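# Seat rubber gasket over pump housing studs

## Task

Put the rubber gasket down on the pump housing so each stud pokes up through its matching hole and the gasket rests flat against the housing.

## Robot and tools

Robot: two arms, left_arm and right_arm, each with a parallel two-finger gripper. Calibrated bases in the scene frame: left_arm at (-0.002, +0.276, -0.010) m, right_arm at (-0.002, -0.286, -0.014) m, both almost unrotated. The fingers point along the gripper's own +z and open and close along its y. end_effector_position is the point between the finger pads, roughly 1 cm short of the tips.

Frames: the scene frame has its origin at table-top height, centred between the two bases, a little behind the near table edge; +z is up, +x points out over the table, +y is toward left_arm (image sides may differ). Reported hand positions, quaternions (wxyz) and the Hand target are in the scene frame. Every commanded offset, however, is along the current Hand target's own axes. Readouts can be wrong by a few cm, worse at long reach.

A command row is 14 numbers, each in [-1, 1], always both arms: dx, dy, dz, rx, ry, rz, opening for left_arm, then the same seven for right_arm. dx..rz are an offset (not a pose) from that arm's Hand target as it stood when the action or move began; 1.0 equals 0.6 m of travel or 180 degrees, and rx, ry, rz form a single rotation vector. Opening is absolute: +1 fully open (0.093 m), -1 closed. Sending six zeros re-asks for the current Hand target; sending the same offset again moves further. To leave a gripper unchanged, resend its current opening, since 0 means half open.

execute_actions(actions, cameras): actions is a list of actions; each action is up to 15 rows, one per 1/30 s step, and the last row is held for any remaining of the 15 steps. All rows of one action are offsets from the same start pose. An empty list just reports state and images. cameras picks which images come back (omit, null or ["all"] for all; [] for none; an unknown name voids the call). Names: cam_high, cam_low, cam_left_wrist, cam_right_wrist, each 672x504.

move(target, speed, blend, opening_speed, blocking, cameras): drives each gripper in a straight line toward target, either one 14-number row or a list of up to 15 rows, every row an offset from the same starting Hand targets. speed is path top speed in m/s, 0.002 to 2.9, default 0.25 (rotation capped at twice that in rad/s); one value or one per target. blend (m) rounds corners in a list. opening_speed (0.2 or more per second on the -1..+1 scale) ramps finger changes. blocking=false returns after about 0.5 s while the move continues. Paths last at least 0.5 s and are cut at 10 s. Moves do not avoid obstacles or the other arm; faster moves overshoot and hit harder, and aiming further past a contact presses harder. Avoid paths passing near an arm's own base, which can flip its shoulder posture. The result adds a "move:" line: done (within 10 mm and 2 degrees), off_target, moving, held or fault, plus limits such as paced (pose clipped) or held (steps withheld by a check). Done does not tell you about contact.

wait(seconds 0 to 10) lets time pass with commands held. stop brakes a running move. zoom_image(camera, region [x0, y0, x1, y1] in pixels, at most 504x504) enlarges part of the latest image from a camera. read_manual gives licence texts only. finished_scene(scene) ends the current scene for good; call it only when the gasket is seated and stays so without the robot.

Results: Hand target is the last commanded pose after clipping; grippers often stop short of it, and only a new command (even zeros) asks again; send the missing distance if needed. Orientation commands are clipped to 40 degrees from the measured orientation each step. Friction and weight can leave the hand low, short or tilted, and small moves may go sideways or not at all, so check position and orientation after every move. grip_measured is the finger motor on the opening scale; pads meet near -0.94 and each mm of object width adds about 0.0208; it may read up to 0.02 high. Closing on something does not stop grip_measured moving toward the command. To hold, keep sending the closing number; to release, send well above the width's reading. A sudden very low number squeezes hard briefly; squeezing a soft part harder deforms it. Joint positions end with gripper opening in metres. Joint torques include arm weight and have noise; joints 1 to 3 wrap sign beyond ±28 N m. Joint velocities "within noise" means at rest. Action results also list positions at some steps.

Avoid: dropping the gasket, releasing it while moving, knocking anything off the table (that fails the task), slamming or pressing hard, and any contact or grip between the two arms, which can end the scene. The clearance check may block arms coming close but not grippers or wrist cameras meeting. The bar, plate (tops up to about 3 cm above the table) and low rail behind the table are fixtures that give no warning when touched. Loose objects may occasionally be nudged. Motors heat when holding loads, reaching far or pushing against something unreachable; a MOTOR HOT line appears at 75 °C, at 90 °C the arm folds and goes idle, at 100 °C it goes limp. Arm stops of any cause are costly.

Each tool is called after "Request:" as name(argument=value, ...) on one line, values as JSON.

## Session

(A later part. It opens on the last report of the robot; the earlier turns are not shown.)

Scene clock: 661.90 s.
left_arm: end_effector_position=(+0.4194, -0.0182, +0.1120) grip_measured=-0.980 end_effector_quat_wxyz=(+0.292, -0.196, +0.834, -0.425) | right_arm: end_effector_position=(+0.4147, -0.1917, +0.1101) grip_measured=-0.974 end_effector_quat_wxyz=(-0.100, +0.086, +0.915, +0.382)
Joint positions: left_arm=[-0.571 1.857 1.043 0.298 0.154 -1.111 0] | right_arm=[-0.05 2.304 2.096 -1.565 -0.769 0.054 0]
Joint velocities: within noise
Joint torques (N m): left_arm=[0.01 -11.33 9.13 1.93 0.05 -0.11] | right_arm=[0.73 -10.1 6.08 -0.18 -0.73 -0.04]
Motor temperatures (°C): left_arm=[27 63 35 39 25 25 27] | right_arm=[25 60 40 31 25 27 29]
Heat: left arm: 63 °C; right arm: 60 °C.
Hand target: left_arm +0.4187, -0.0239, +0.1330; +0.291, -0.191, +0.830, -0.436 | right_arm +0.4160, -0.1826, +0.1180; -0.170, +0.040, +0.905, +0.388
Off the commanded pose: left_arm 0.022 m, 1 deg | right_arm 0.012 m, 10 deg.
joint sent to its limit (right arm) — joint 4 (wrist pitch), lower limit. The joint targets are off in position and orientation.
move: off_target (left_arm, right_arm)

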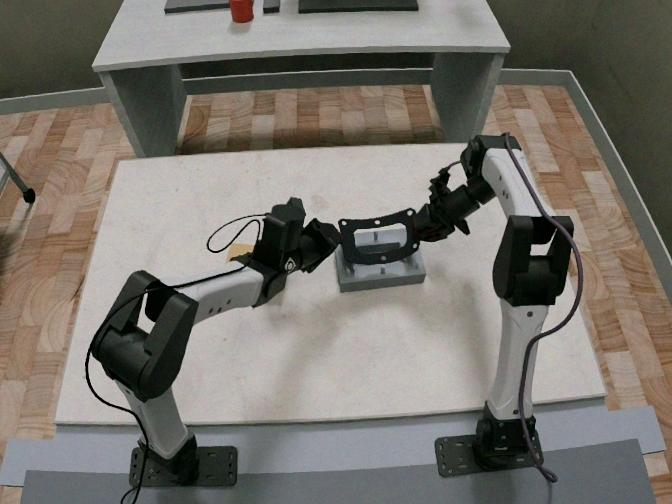

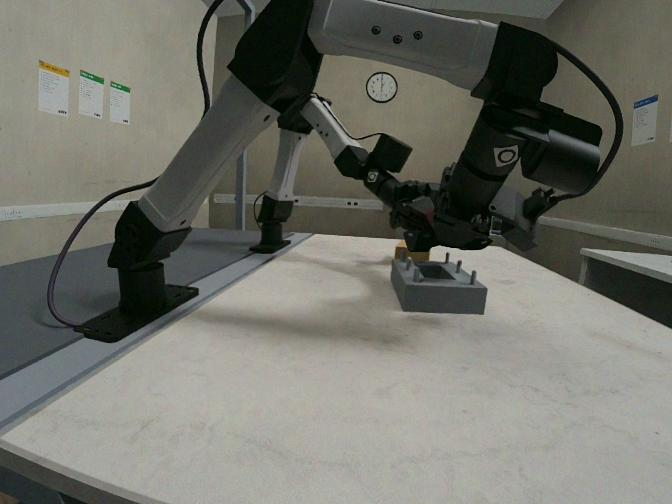

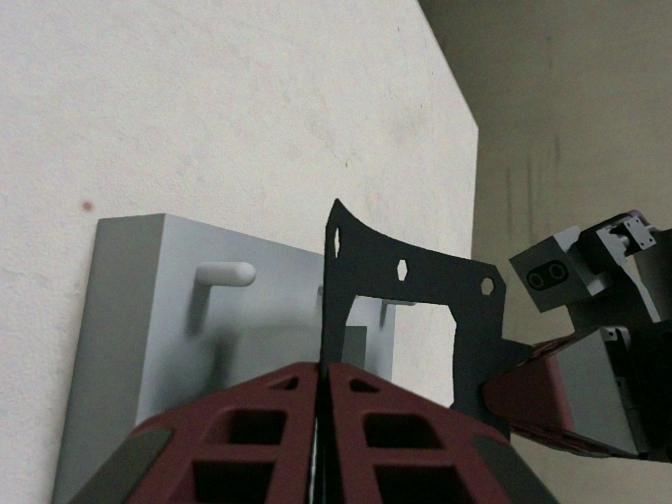

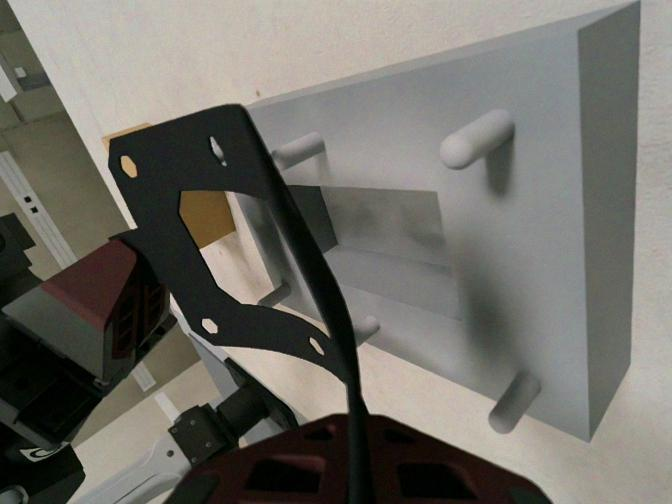

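Request:
move(target=[0.0163,0.055,0.020,0.0062,0.0162,0.0088,-1,0.0125,-0.0257,0.026,-0.0066,-0.0134,0.0125,-1], speed=0.06)

Request:
zoom_image(camera="cam_high", region=[320, 190, 440, 300])

Request:
zoom_image(camera="cam_low", region=[360, 190, 520, 320])

Scene clock: 687.10 s.
left_arm: end_effector_position=(+0.4169, -0.0159, +0.0962) grip_measured=-0.980 end_effector_quat_wxyz=(+0.273, -0.178, +0.840, -0.435) | right_arm: end_effector_position=(+0.4050, -0.1910, +0.0972) grip_measured=-0.974 end_effector_quat_wxyz=(-0.123, +0.090, +0.912, +0.381)
Joint positions: left_arm=[-0.545 1.886 1.017 0.338 0.231 -1.085 0] | right_arm=[-0.05 2.309 2.042 -1.561 -0.769 0.042 0]
Joint velocities: within noise
Joint torques (N m): left_arm=[0.65 -8.25 5.14 2.87 0.14 0.12] | right_arm=[0.49 -9.95 3.82 -0.27 -0.73 -0.12]
Motor temperatures (°C): left_arm=[27 72 37 40 25 25 27] | right_arm=[25 60 40 30 25 27 29]
Heat: left arm: 72 °C; right arm: 60 °C.
Hand target: left_arm +0.4170, -0.0188, +0.0970; +0.278, -0.166, +0.835, -0.445 | right_arm +0.4015, -0.1826, +0.0999; -0.158, +0.068, +0.903, +0.393
Off the commanded pose: left_arm 0.003 m, 2 deg | right_arm 0.009 m, 5 deg.
joint sent to its limit (right arm) — joint 4 (wrist pitch), lower limit. The joint targets are off in position and orientation.
move: off_target (right_arm)

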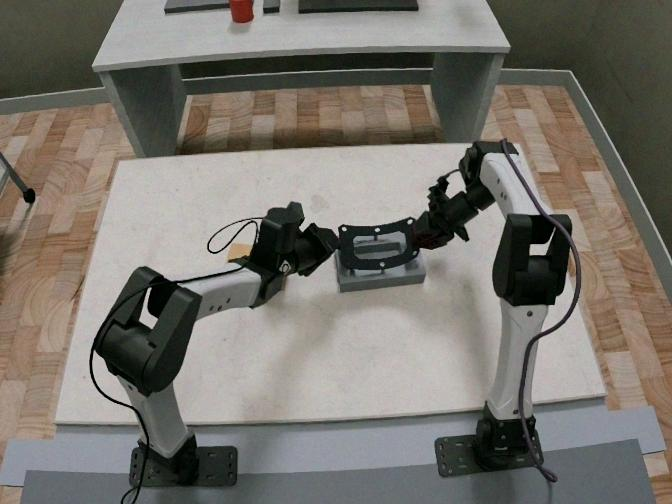

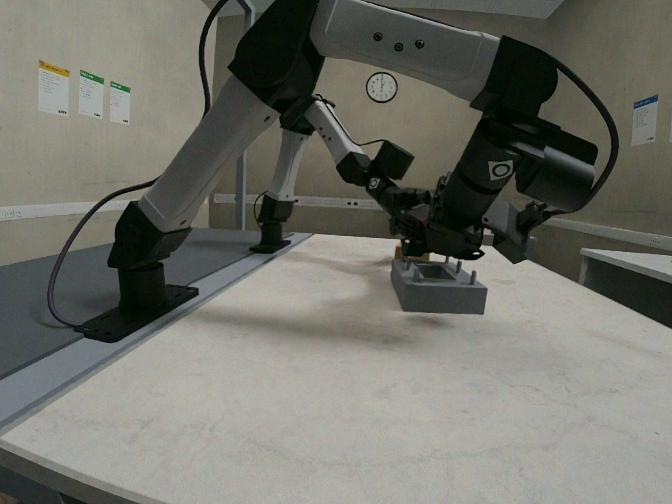

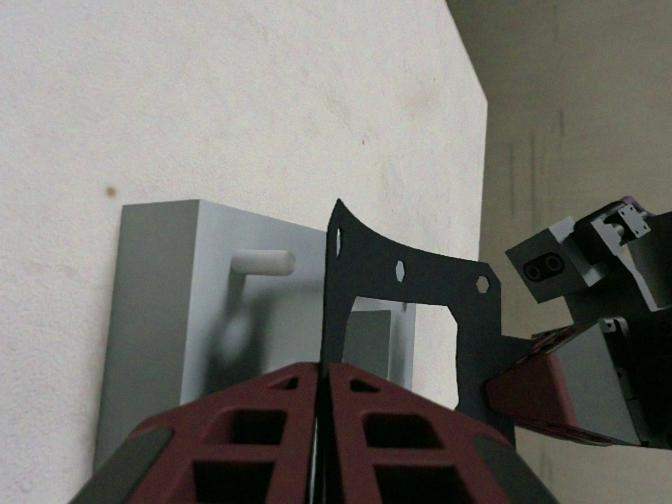

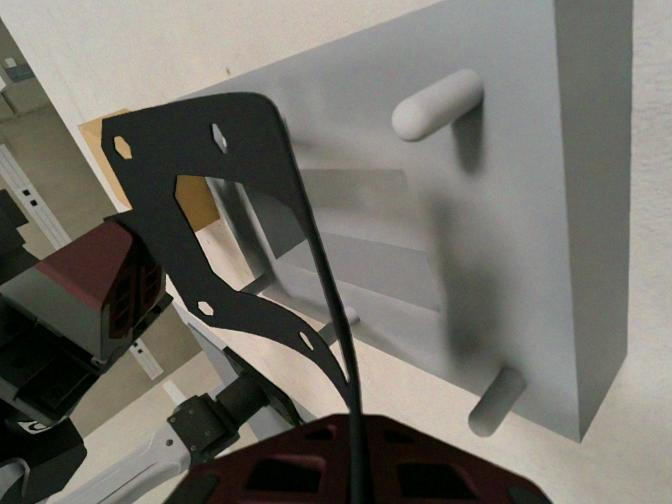

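Scaled by 4.200.

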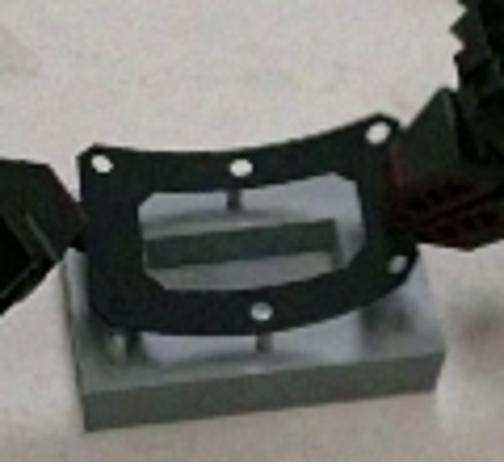

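Scaled by 3.150.

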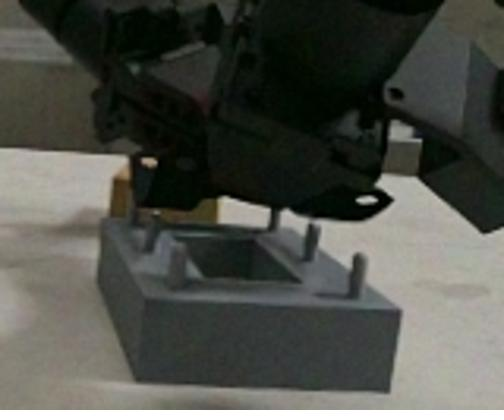

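Request:
move(target=[0.0077,0.0205,0.001,-0.0044,-0.0116,-0.0062,-1,-0.0127,-0.0123,0.0113,0.0047,0.0096,-0.0089,-1], speed=0.05)

Request:
zoom_image(camera="cam_high", region=[320, 190, 440, 300])

Request:
zoom_image(camera="cam_right_wrist", region=[80, 60, 420, 400])

Scene clock: 711.40 s.
left_arm: end_effector_position=(+0.4129, -0.0119, +0.0854) grip_measured=-0.980 end_effector_quat_wxyz=(+0.280, -0.184, +0.837, -0.432) | right_arm: end_effector_position=(+0.4045, -0.1907, +0.0820) grip_measured=-0.974 end_effector_quat_wxyz=(-0.134, +0.081, +0.911, +0.383)
Joint positions: left_arm=[-0.549 1.892 0.966 0.403 0.208 -1.091 0] | right_arm=[-0.05 2.348 2.042 -1.561 -0.769 0.005 0]
Joint velocities: within noise
Joint torques (N m): left_arm=[-0.51 -8.02 4.92 2.88 -0.11 -0.11] | right_arm=[0.77 -10.11 5.76 -0.34 -0.6 -0.14]
Motor temperatures (°C): left_arm=[27 68 33 46 25 25 27] | right_arm=[25 64 38 30 25 27 29]
Heat: left arm: 68 °C; right arm: 64 °C.
Hand target: left_arm +0.4133, -0.0149, +0.0850; +0.288, -0.184, +0.831, -0.439 | right_arm +0.4052, -0.1826, +0.0879; -0.167, +0.048, +0.904, +0.390
Off the commanded pose: left_arm 0.003 m, 1 deg | right_arm 0.010 m, 5 deg.
joint sent to its limit (right arm) — joint 4 (wrist pitch), lower limit. The joint targets are off in position and orientation.
move: off_target (right_arm)

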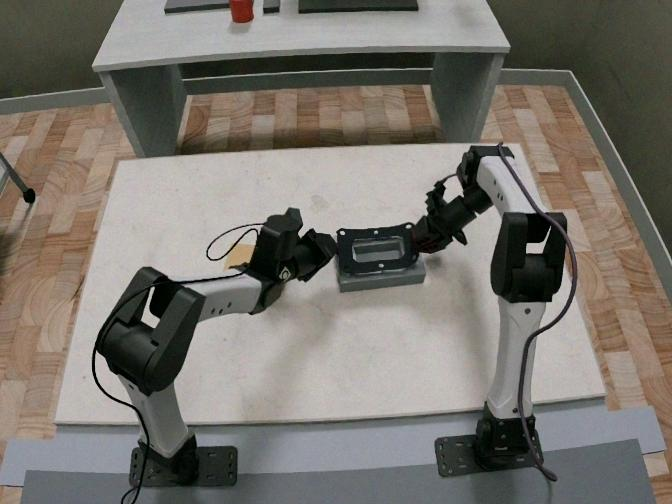

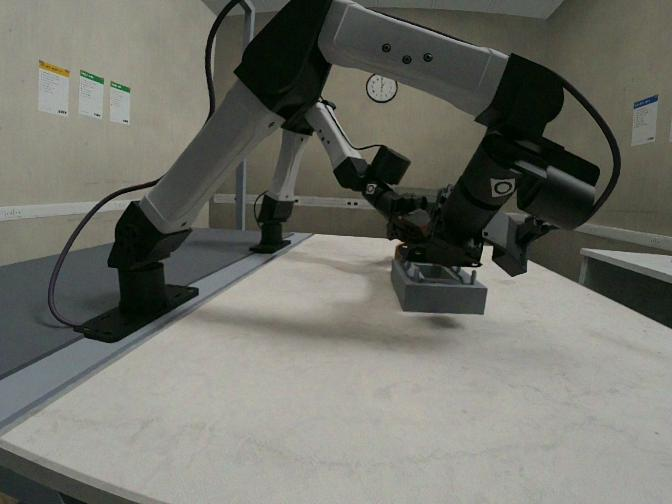

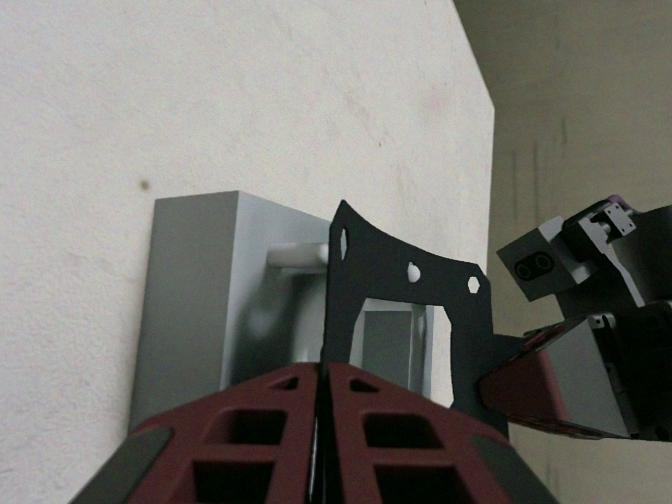

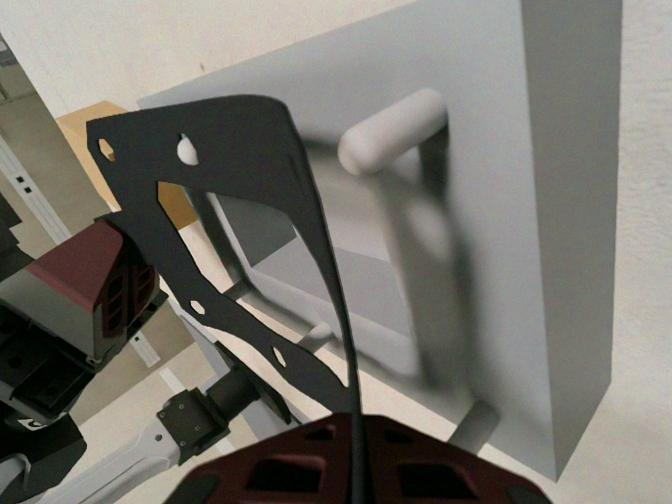

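Scaled by 4.200.

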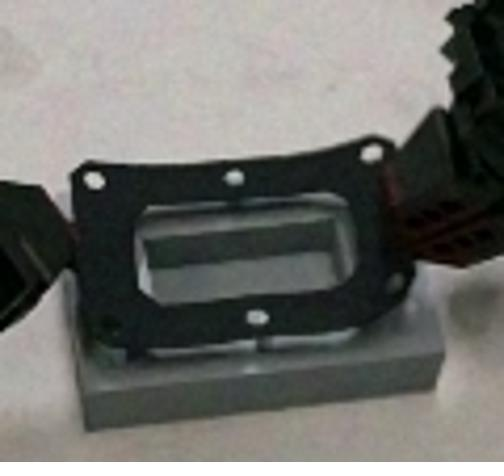

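Scaled by 1.482.

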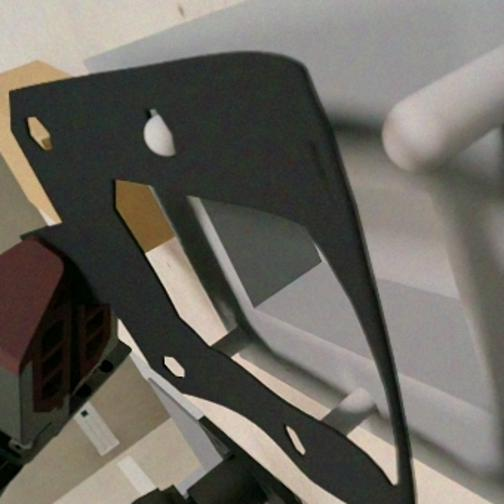

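Request:
move(target=[0.0108,0.0097,0.004,0.0111,-0.0268,0.0111,-1,-0.0103,-0.0102,0.0045,0.0047,0.0096,-0.0089,-1], speed=0.05)

Request:
zoom_image(camera="cam_high", region=[320, 190, 440, 300])

Request:
zoom_image(camera="cam_right_wrist", region=[80, 60, 420, 420])

Request:
zoom_image(camera="cam_left_wrist", region=[220, 160, 560, 460])

Scene clock: 737.27 s.
left_arm: end_effector_position=(+0.4106, -0.0127, +0.0762) grip_measured=-0.980 end_effector_quat_wxyz=(+0.324, -0.186, +0.820, -0.434) | right_arm: end_effector_position=(+0.4039, -0.1904, +0.0716) grip_measured=-0.974 end_effector_quat_wxyz=(-0.141, +0.070, +0.910, +0.384)
Joint positions: left_arm=[-0.582 1.923 0.888 0.582 0.12 -1.091 0] | right_arm=[-0.05 2.376 2.042 -1.561 -0.769 -0.029 0]
Joint velocities: within noise
Joint torques (N m): left_arm=[-0.51 -7.87 4.64 2.99 -0.14 -0.02] | right_arm=[0.68 -10.13 7.65 -0.39 -0.45 -0.12]
Motor temperatures (°C): left_arm=[27 63 32 48 25 25 27] | right_arm=[25 64 38 30 25 27 29]
Heat: left arm: 63 °C; right arm: 64 °C.
Hand target: left_arm +0.4096, -0.0168, +0.0770; +0.333, -0.183, +0.814, -0.440 | right_arm +0.4090, -0.1847, +0.0799; -0.175, +0.028, +0.905, +0.386
Off the commanded pose: left_arm 0.004 m, 2 deg | right_arm 0.011 m, 6 deg.
joint sent to its limit (right arm) — joint 4 (wrist pitch), lower limit. The joint targets are off in position and orientation.
move: off_target (right_arm)

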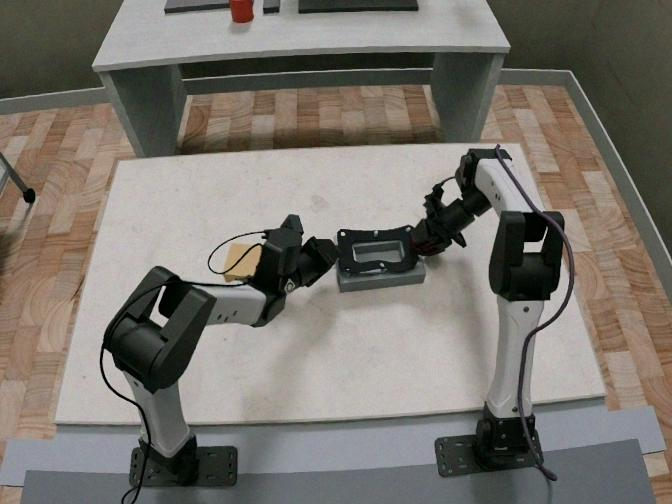

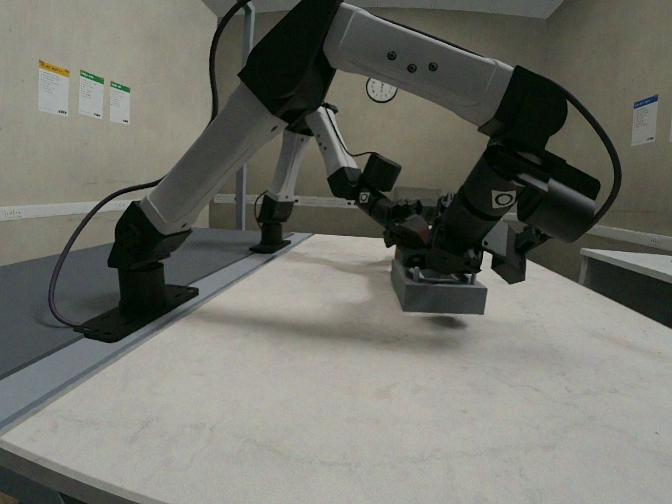

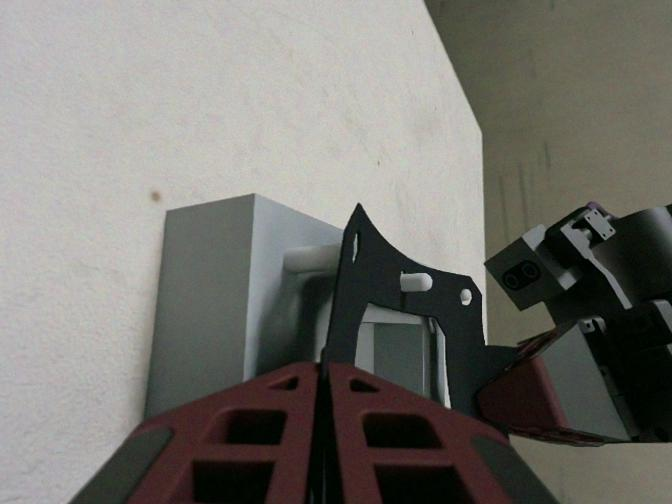

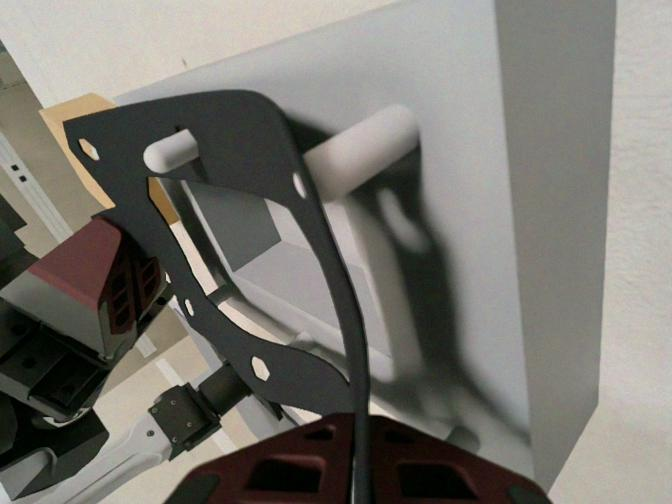

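Scaled by 4.200.

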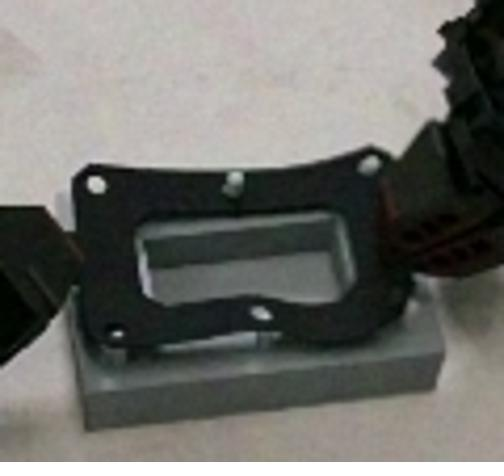

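Scaled by 1.400.

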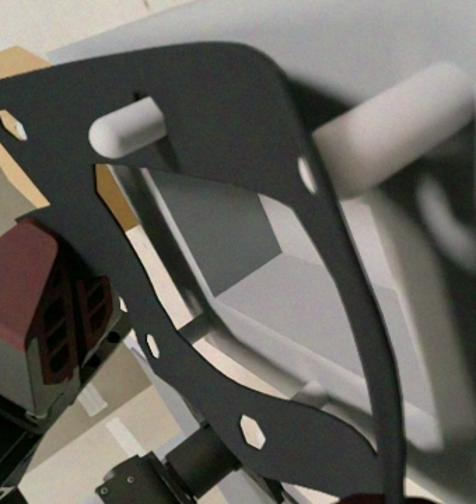

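Scaled by 1.482.

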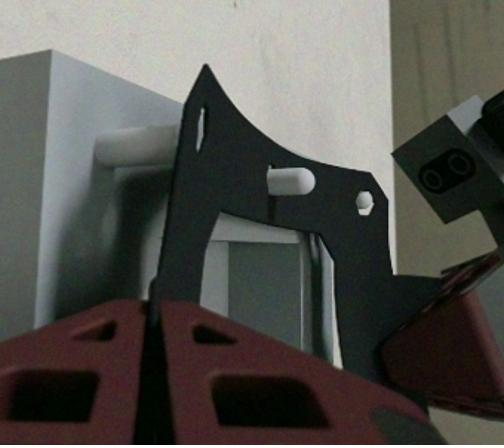

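Request:
move(target=[0.0055,-0.0018,-0.0015,0,0,0,-1,0.005,-0.0033,-0.001,0.007,-0.0583,-0.059,-1], speed=0.05)

Request:
zoom_image(camera="cam_high", region=[320, 190, 440, 300])

Request:
zoom_image(camera="cam_right_wrist", region=[80, 60, 420, 420])

Scene clock: 761.93 s.
left_arm: end_effector_position=(+0.4087, -0.0136, +0.0747) grip_measured=-0.980 end_effector_quat_wxyz=(+0.327, -0.187, +0.821, -0.430) | right_arm: end_effector_position=(+0.4051, -0.1903, +0.0632) grip_measured=-0.974 end_effector_quat_wxyz=(-0.085, +0.004, +0.917, +0.391)
Joint positions: left_arm=[-0.591 1.923 0.882 0.587 0.103 -1.091 0] | right_arm=[-0.05 2.321 1.929 -1.431 -0.769 -0.146 0]
Joint velocities: within noise
Joint torques (N m): left_arm=[-0.59 -8.14 4.62 2.96 -0.13 -0.07] | right_arm=[0.49 -14.05 3.71 0 -0.34 -0.12]
Motor temperatures (°C): left_arm=[27 61 31 50 25 25 27] | right_arm=[25 67 39 29 24 27 29]
Heat: left arm: 61 °C; right arm: 67 °C.
Hand target: left_arm +0.4066, -0.0188, +0.0770; +0.333, -0.183, +0.814, -0.440 | right_arm +0.4060, -0.1867, +0.0799; -0.056, -0.022, +0.920, +0.387
Off the commanded pose: left_arm 0.006 m, 2 deg | right_arm 0.017 m, 5 deg.
move: off_target (right_arm)

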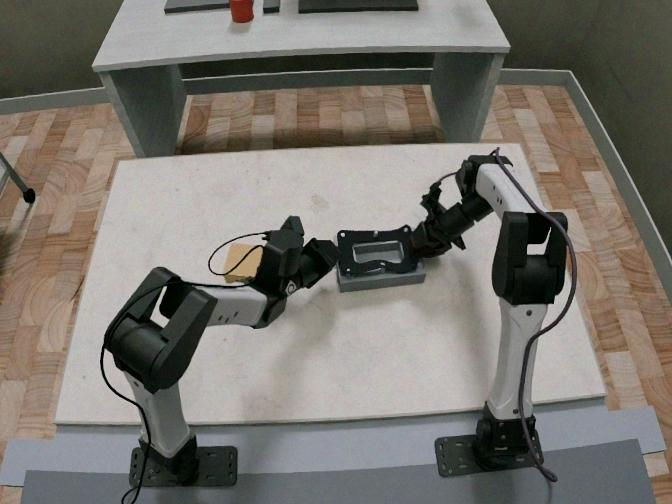

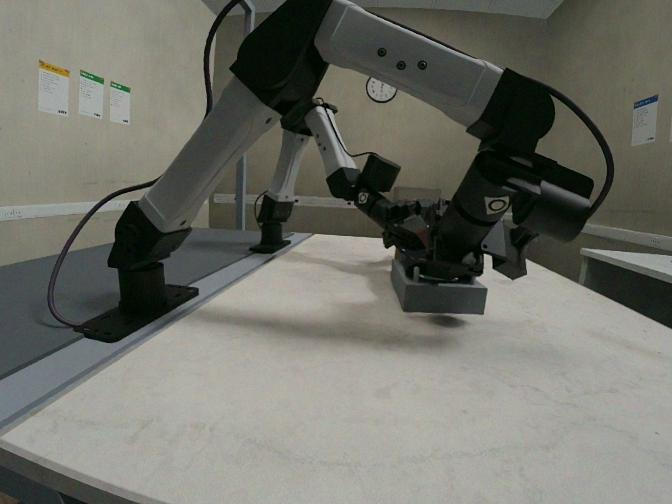

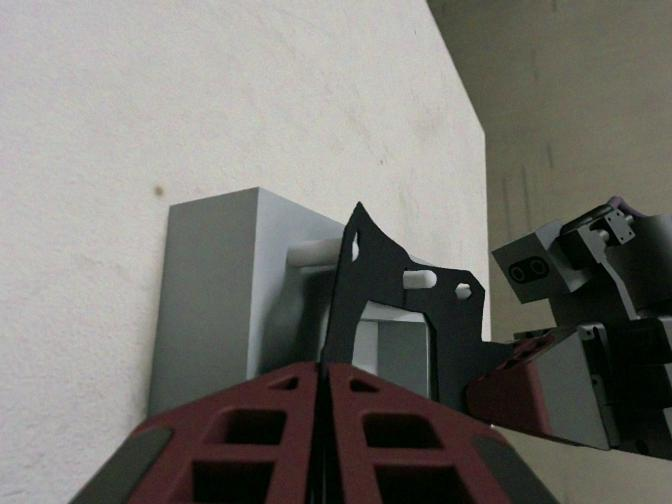

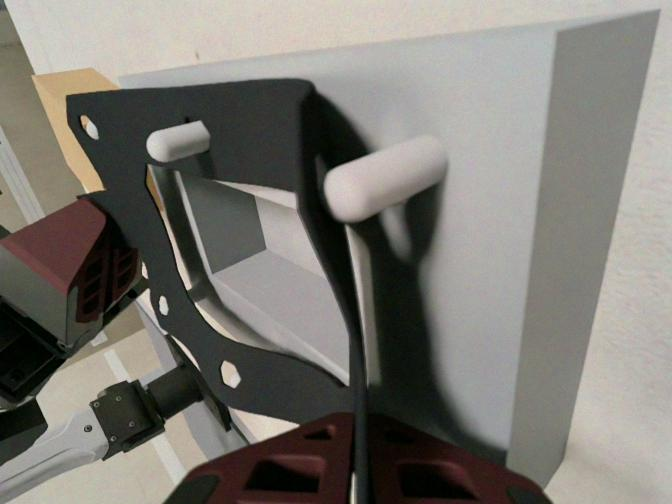

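Scaled by 4.200.

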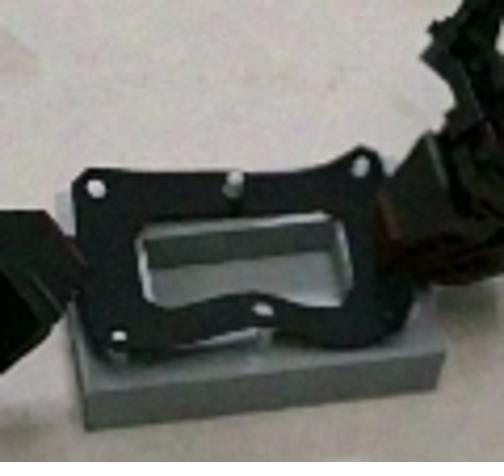

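Scaled by 1.400.

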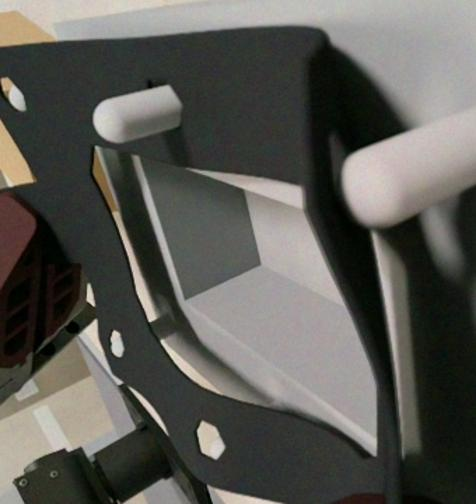

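Request:
move(target=[-0.004,0.0037,-0.004,0,0,0,-1,0.0015,-0.006,-0.013,0,0,0,-1], speed=0.05)

Request:
zoom_image(camera="cam_high", region=[320, 190, 440, 300])

Request:
zoom_image(camera="cam_right_wrist", region=[60, 60, 400, 420])

Request:
zoom_image(camera="cam_left_wrist", region=[240, 180, 540, 440])

Scene clock: 785.30 s.
left_arm: end_effector_position=(+0.4066, -0.0131, +0.0724) grip_measured=-0.980 end_effector_quat_wxyz=(+0.324, -0.186, +0.822, -0.430) | right_arm: end_effector_position=(+0.4059, -0.1941, +0.0627) grip_measured=-0.974 end_effector_quat_wxyz=(-0.079, -0.002, +0.917, +0.392)
Joint positions: left_arm=[-0.591 1.923 0.873 0.593 0.108 -1.091 0] | right_arm=[-0.06 2.321 1.927 -1.43 -0.769 -0.169 0]
Joint velocities: within noise
Joint torques (N m): left_arm=[0.28 -8.62 4.53 2.93 -0.05 -0.02] | right_arm=[-0.32 -13.79 5.15 -0.29 -0.3 -0.12]
Motor temperatures (°C): left_arm=[27 61 30 51 25 25 27] | right_arm=[25 72 37 29 24 27 29]
Heat: left arm: 61 °C; right arm: 72 °C.
Hand target: left_arm +0.4066, -0.0148, +0.0770; +0.333, -0.183, +0.814, -0.440 | right_arm +0.4060, -0.1948, +0.0828; -0.056, -0.022, +0.920, +0.387
Off the commanded pose: left_arm 0.005 m, 2 deg | right_arm 0.020 m, 4 deg.
move: off_target (right_arm)

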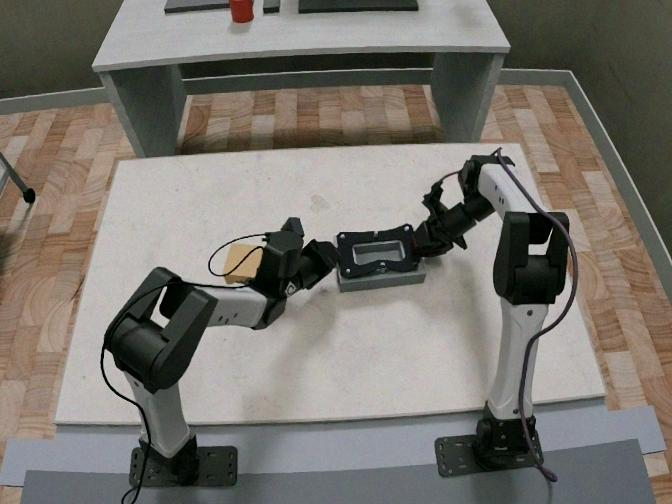

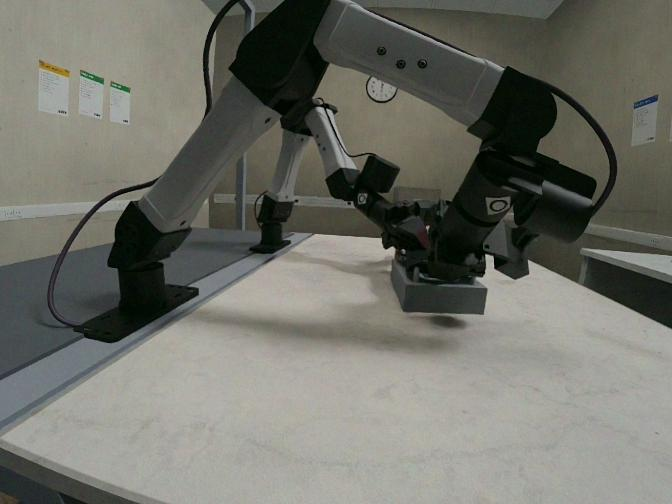

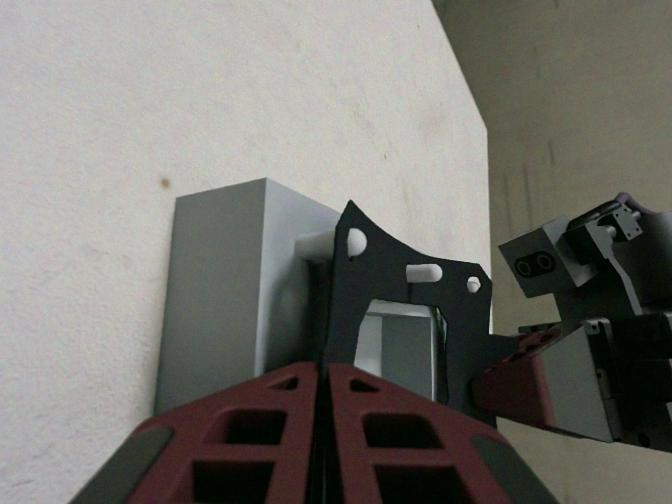

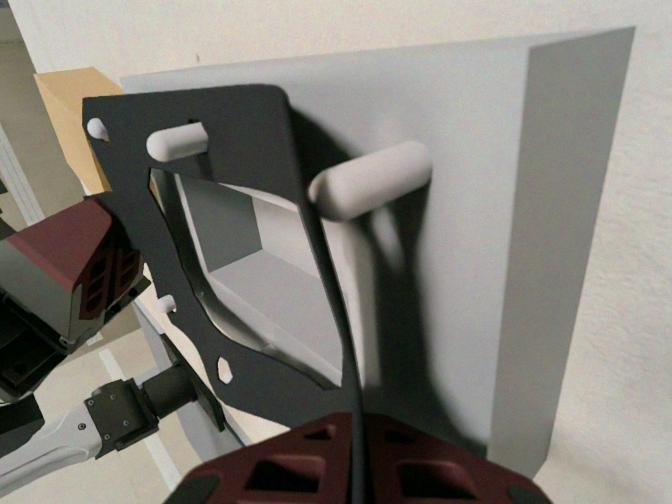

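Scaled by 4.200.

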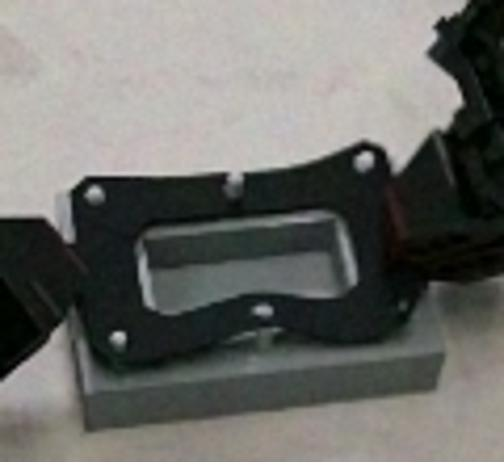

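Scaled by 1.400.

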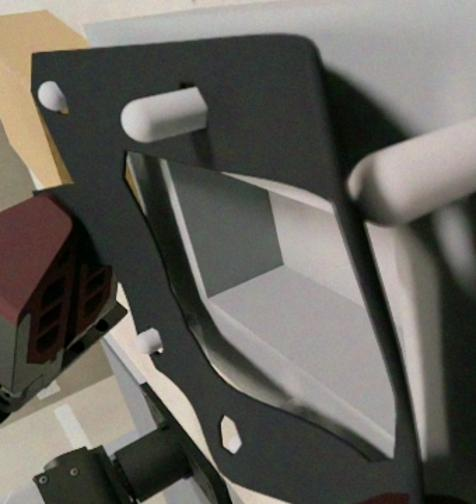

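Scaled by 1.680.

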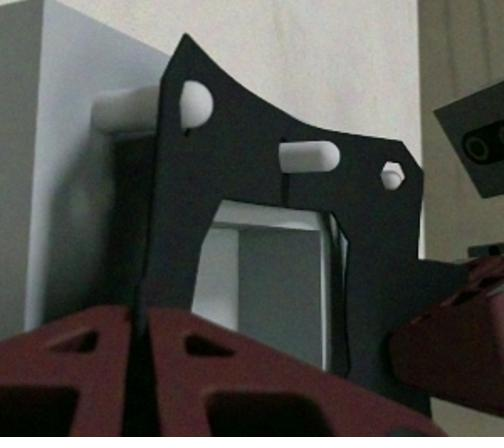

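Request:
zoom_image(camera="cam_low", region=[380, 225, 500, 320])

Request:
zoom_image(camera="cam_high", region=[360, 245, 410, 285])

Request:
zoom_image(camera="cam_right_wrist", region=[140, 280, 300, 430])

Scaled by 4.200.

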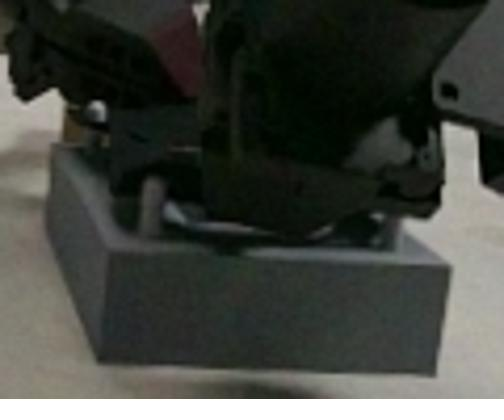

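Scaled by 10.080.

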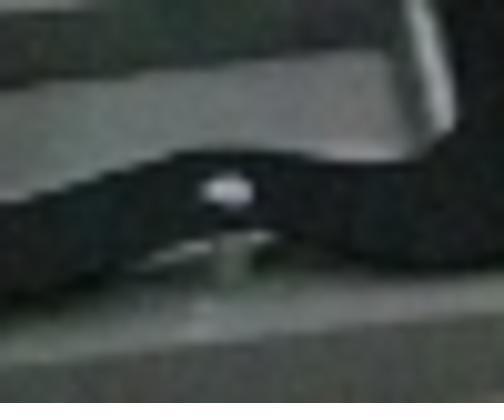

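Scaled by 3.150.

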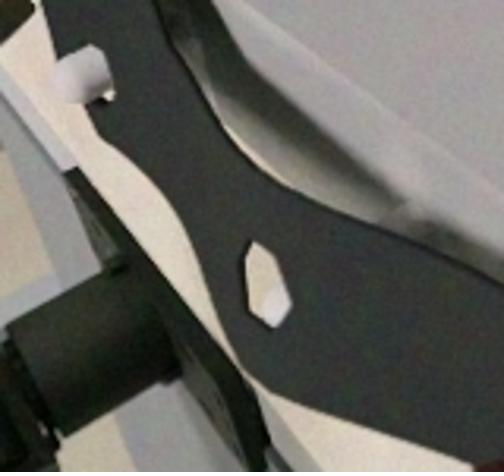

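Request:
move(target=[0.0016,-0.0042,-0.0067,0,0,0,-1,0.0071,0.0036,-0.0043,0,0,0,-1], speed=0.05)

Request:
zoom_image(camera="cam_high", region=[320, 190, 440, 300])

Request:
zoom_image(camera="cam_right_wrist", region=[60, 60, 400, 420])

Request:
zoom_image(camera="cam_left_wrist", region=[240, 180, 540, 440])

Scene clock: 806.73 s.
left_arm: end_effector_position=(+0.4060, -0.0119, +0.0709) grip_measured=-0.980 end_effector_quat_wxyz=(+0.325, -0.187, +0.822, -0.429) | right_arm: end_effector_position=(+0.4064, -0.1942, +0.0686) grip_measured=-0.974 end_effector_quat_wxyz=(-0.071, -0.007, +0.917, +0.392)
Joint positions: left_arm=[-0.591 1.923 0.866 0.597 0.103 -1.091 0] | right_arm=[-0.06 2.305 1.927 -1.43 -0.769 -0.172 0]
Joint velocities: within noise
Joint torques (N m): left_arm=[-0.13 -10.09 4.27 2.78 -0.09 -0.05] | right_arm=[-0.5 -13.91 3.9 -0.31 -0.29 -0.12]
Motor temperatures (°C): left_arm=[27 61 31 48 25 25 27] | right_arm=[25 75 37 29 24 27 29]
Heat: left arm: 61 °C; right arm: 75 °C. Fold the right arm in close to its base, or ease its load, before you think long.
Hand target: left_arm +0.4031, -0.0143, +0.0803; +0.333, -0.183, +0.814, -0.440 | right_arm +0.4021, -0.1955, +0.0865; -0.056, -0.022, +0.920, +0.387
Off the commanded pose: left_arm 0.010 m, 2 deg | right_arm 0.019 m, 3 deg.
MOTOR HOT: joint 2 (shoulder) of the right arm reports 75 °C; the controller's stop level is 90 °C. To cool a motor, set the load down, stop pushing, or move to a pose that needs little force.
move: off_target (right_arm)

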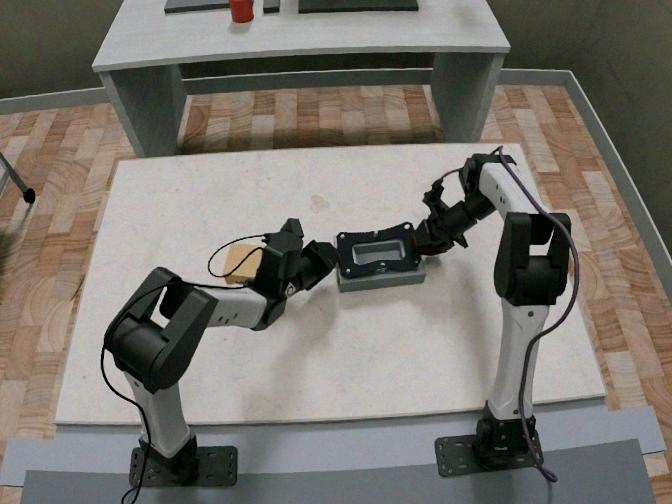

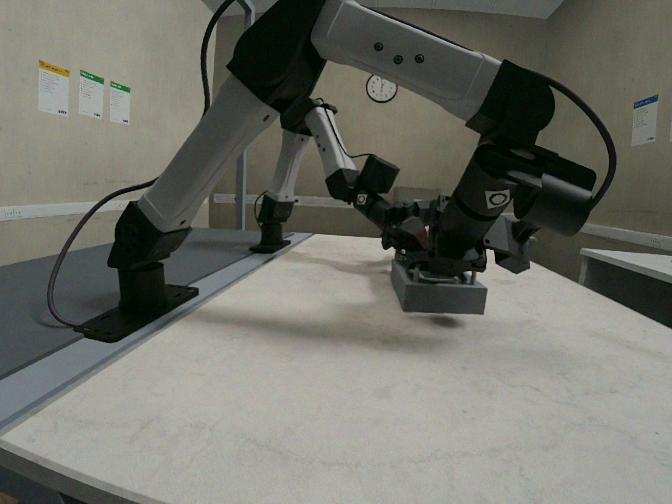

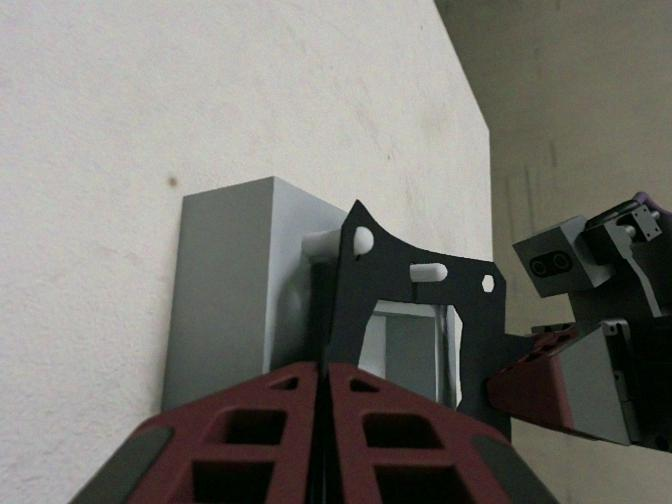

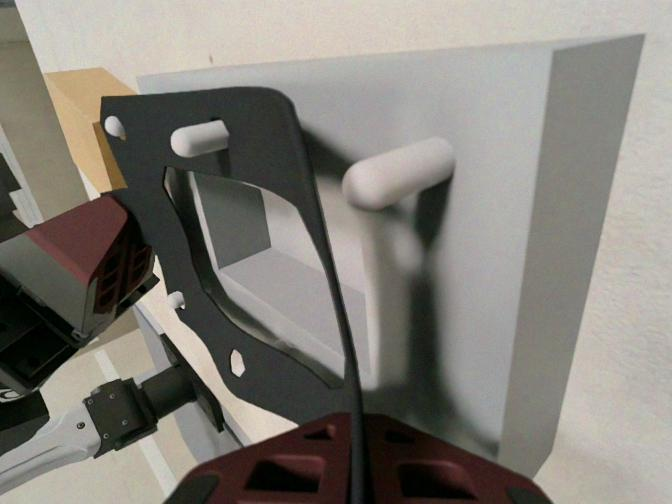

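Scaled by 4.200.

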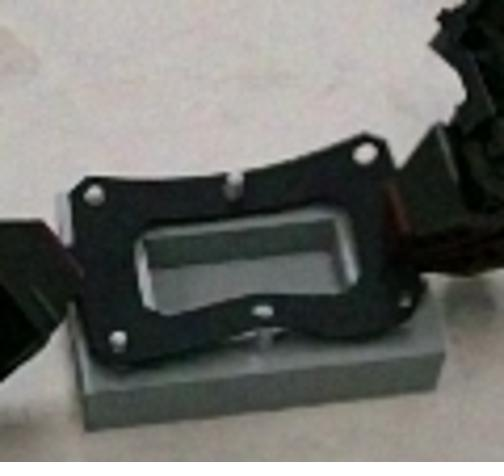

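Scaled by 1.400.

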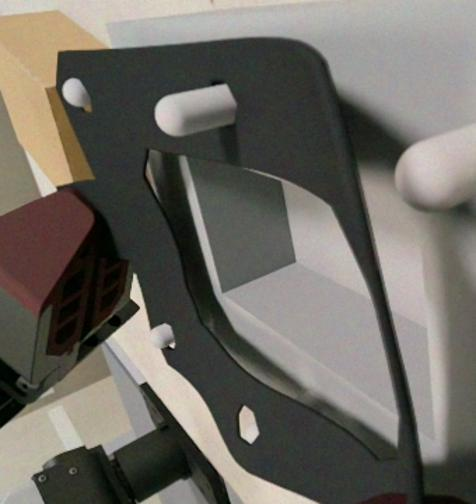

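Scaled by 1.680.

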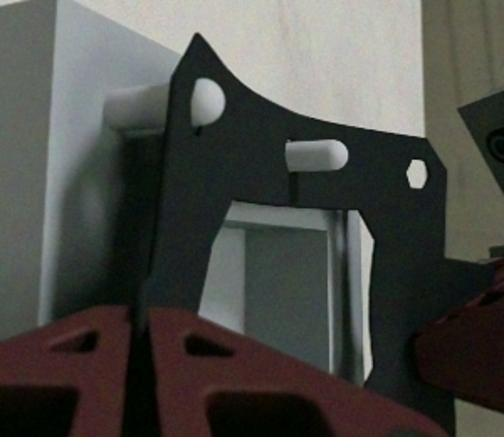

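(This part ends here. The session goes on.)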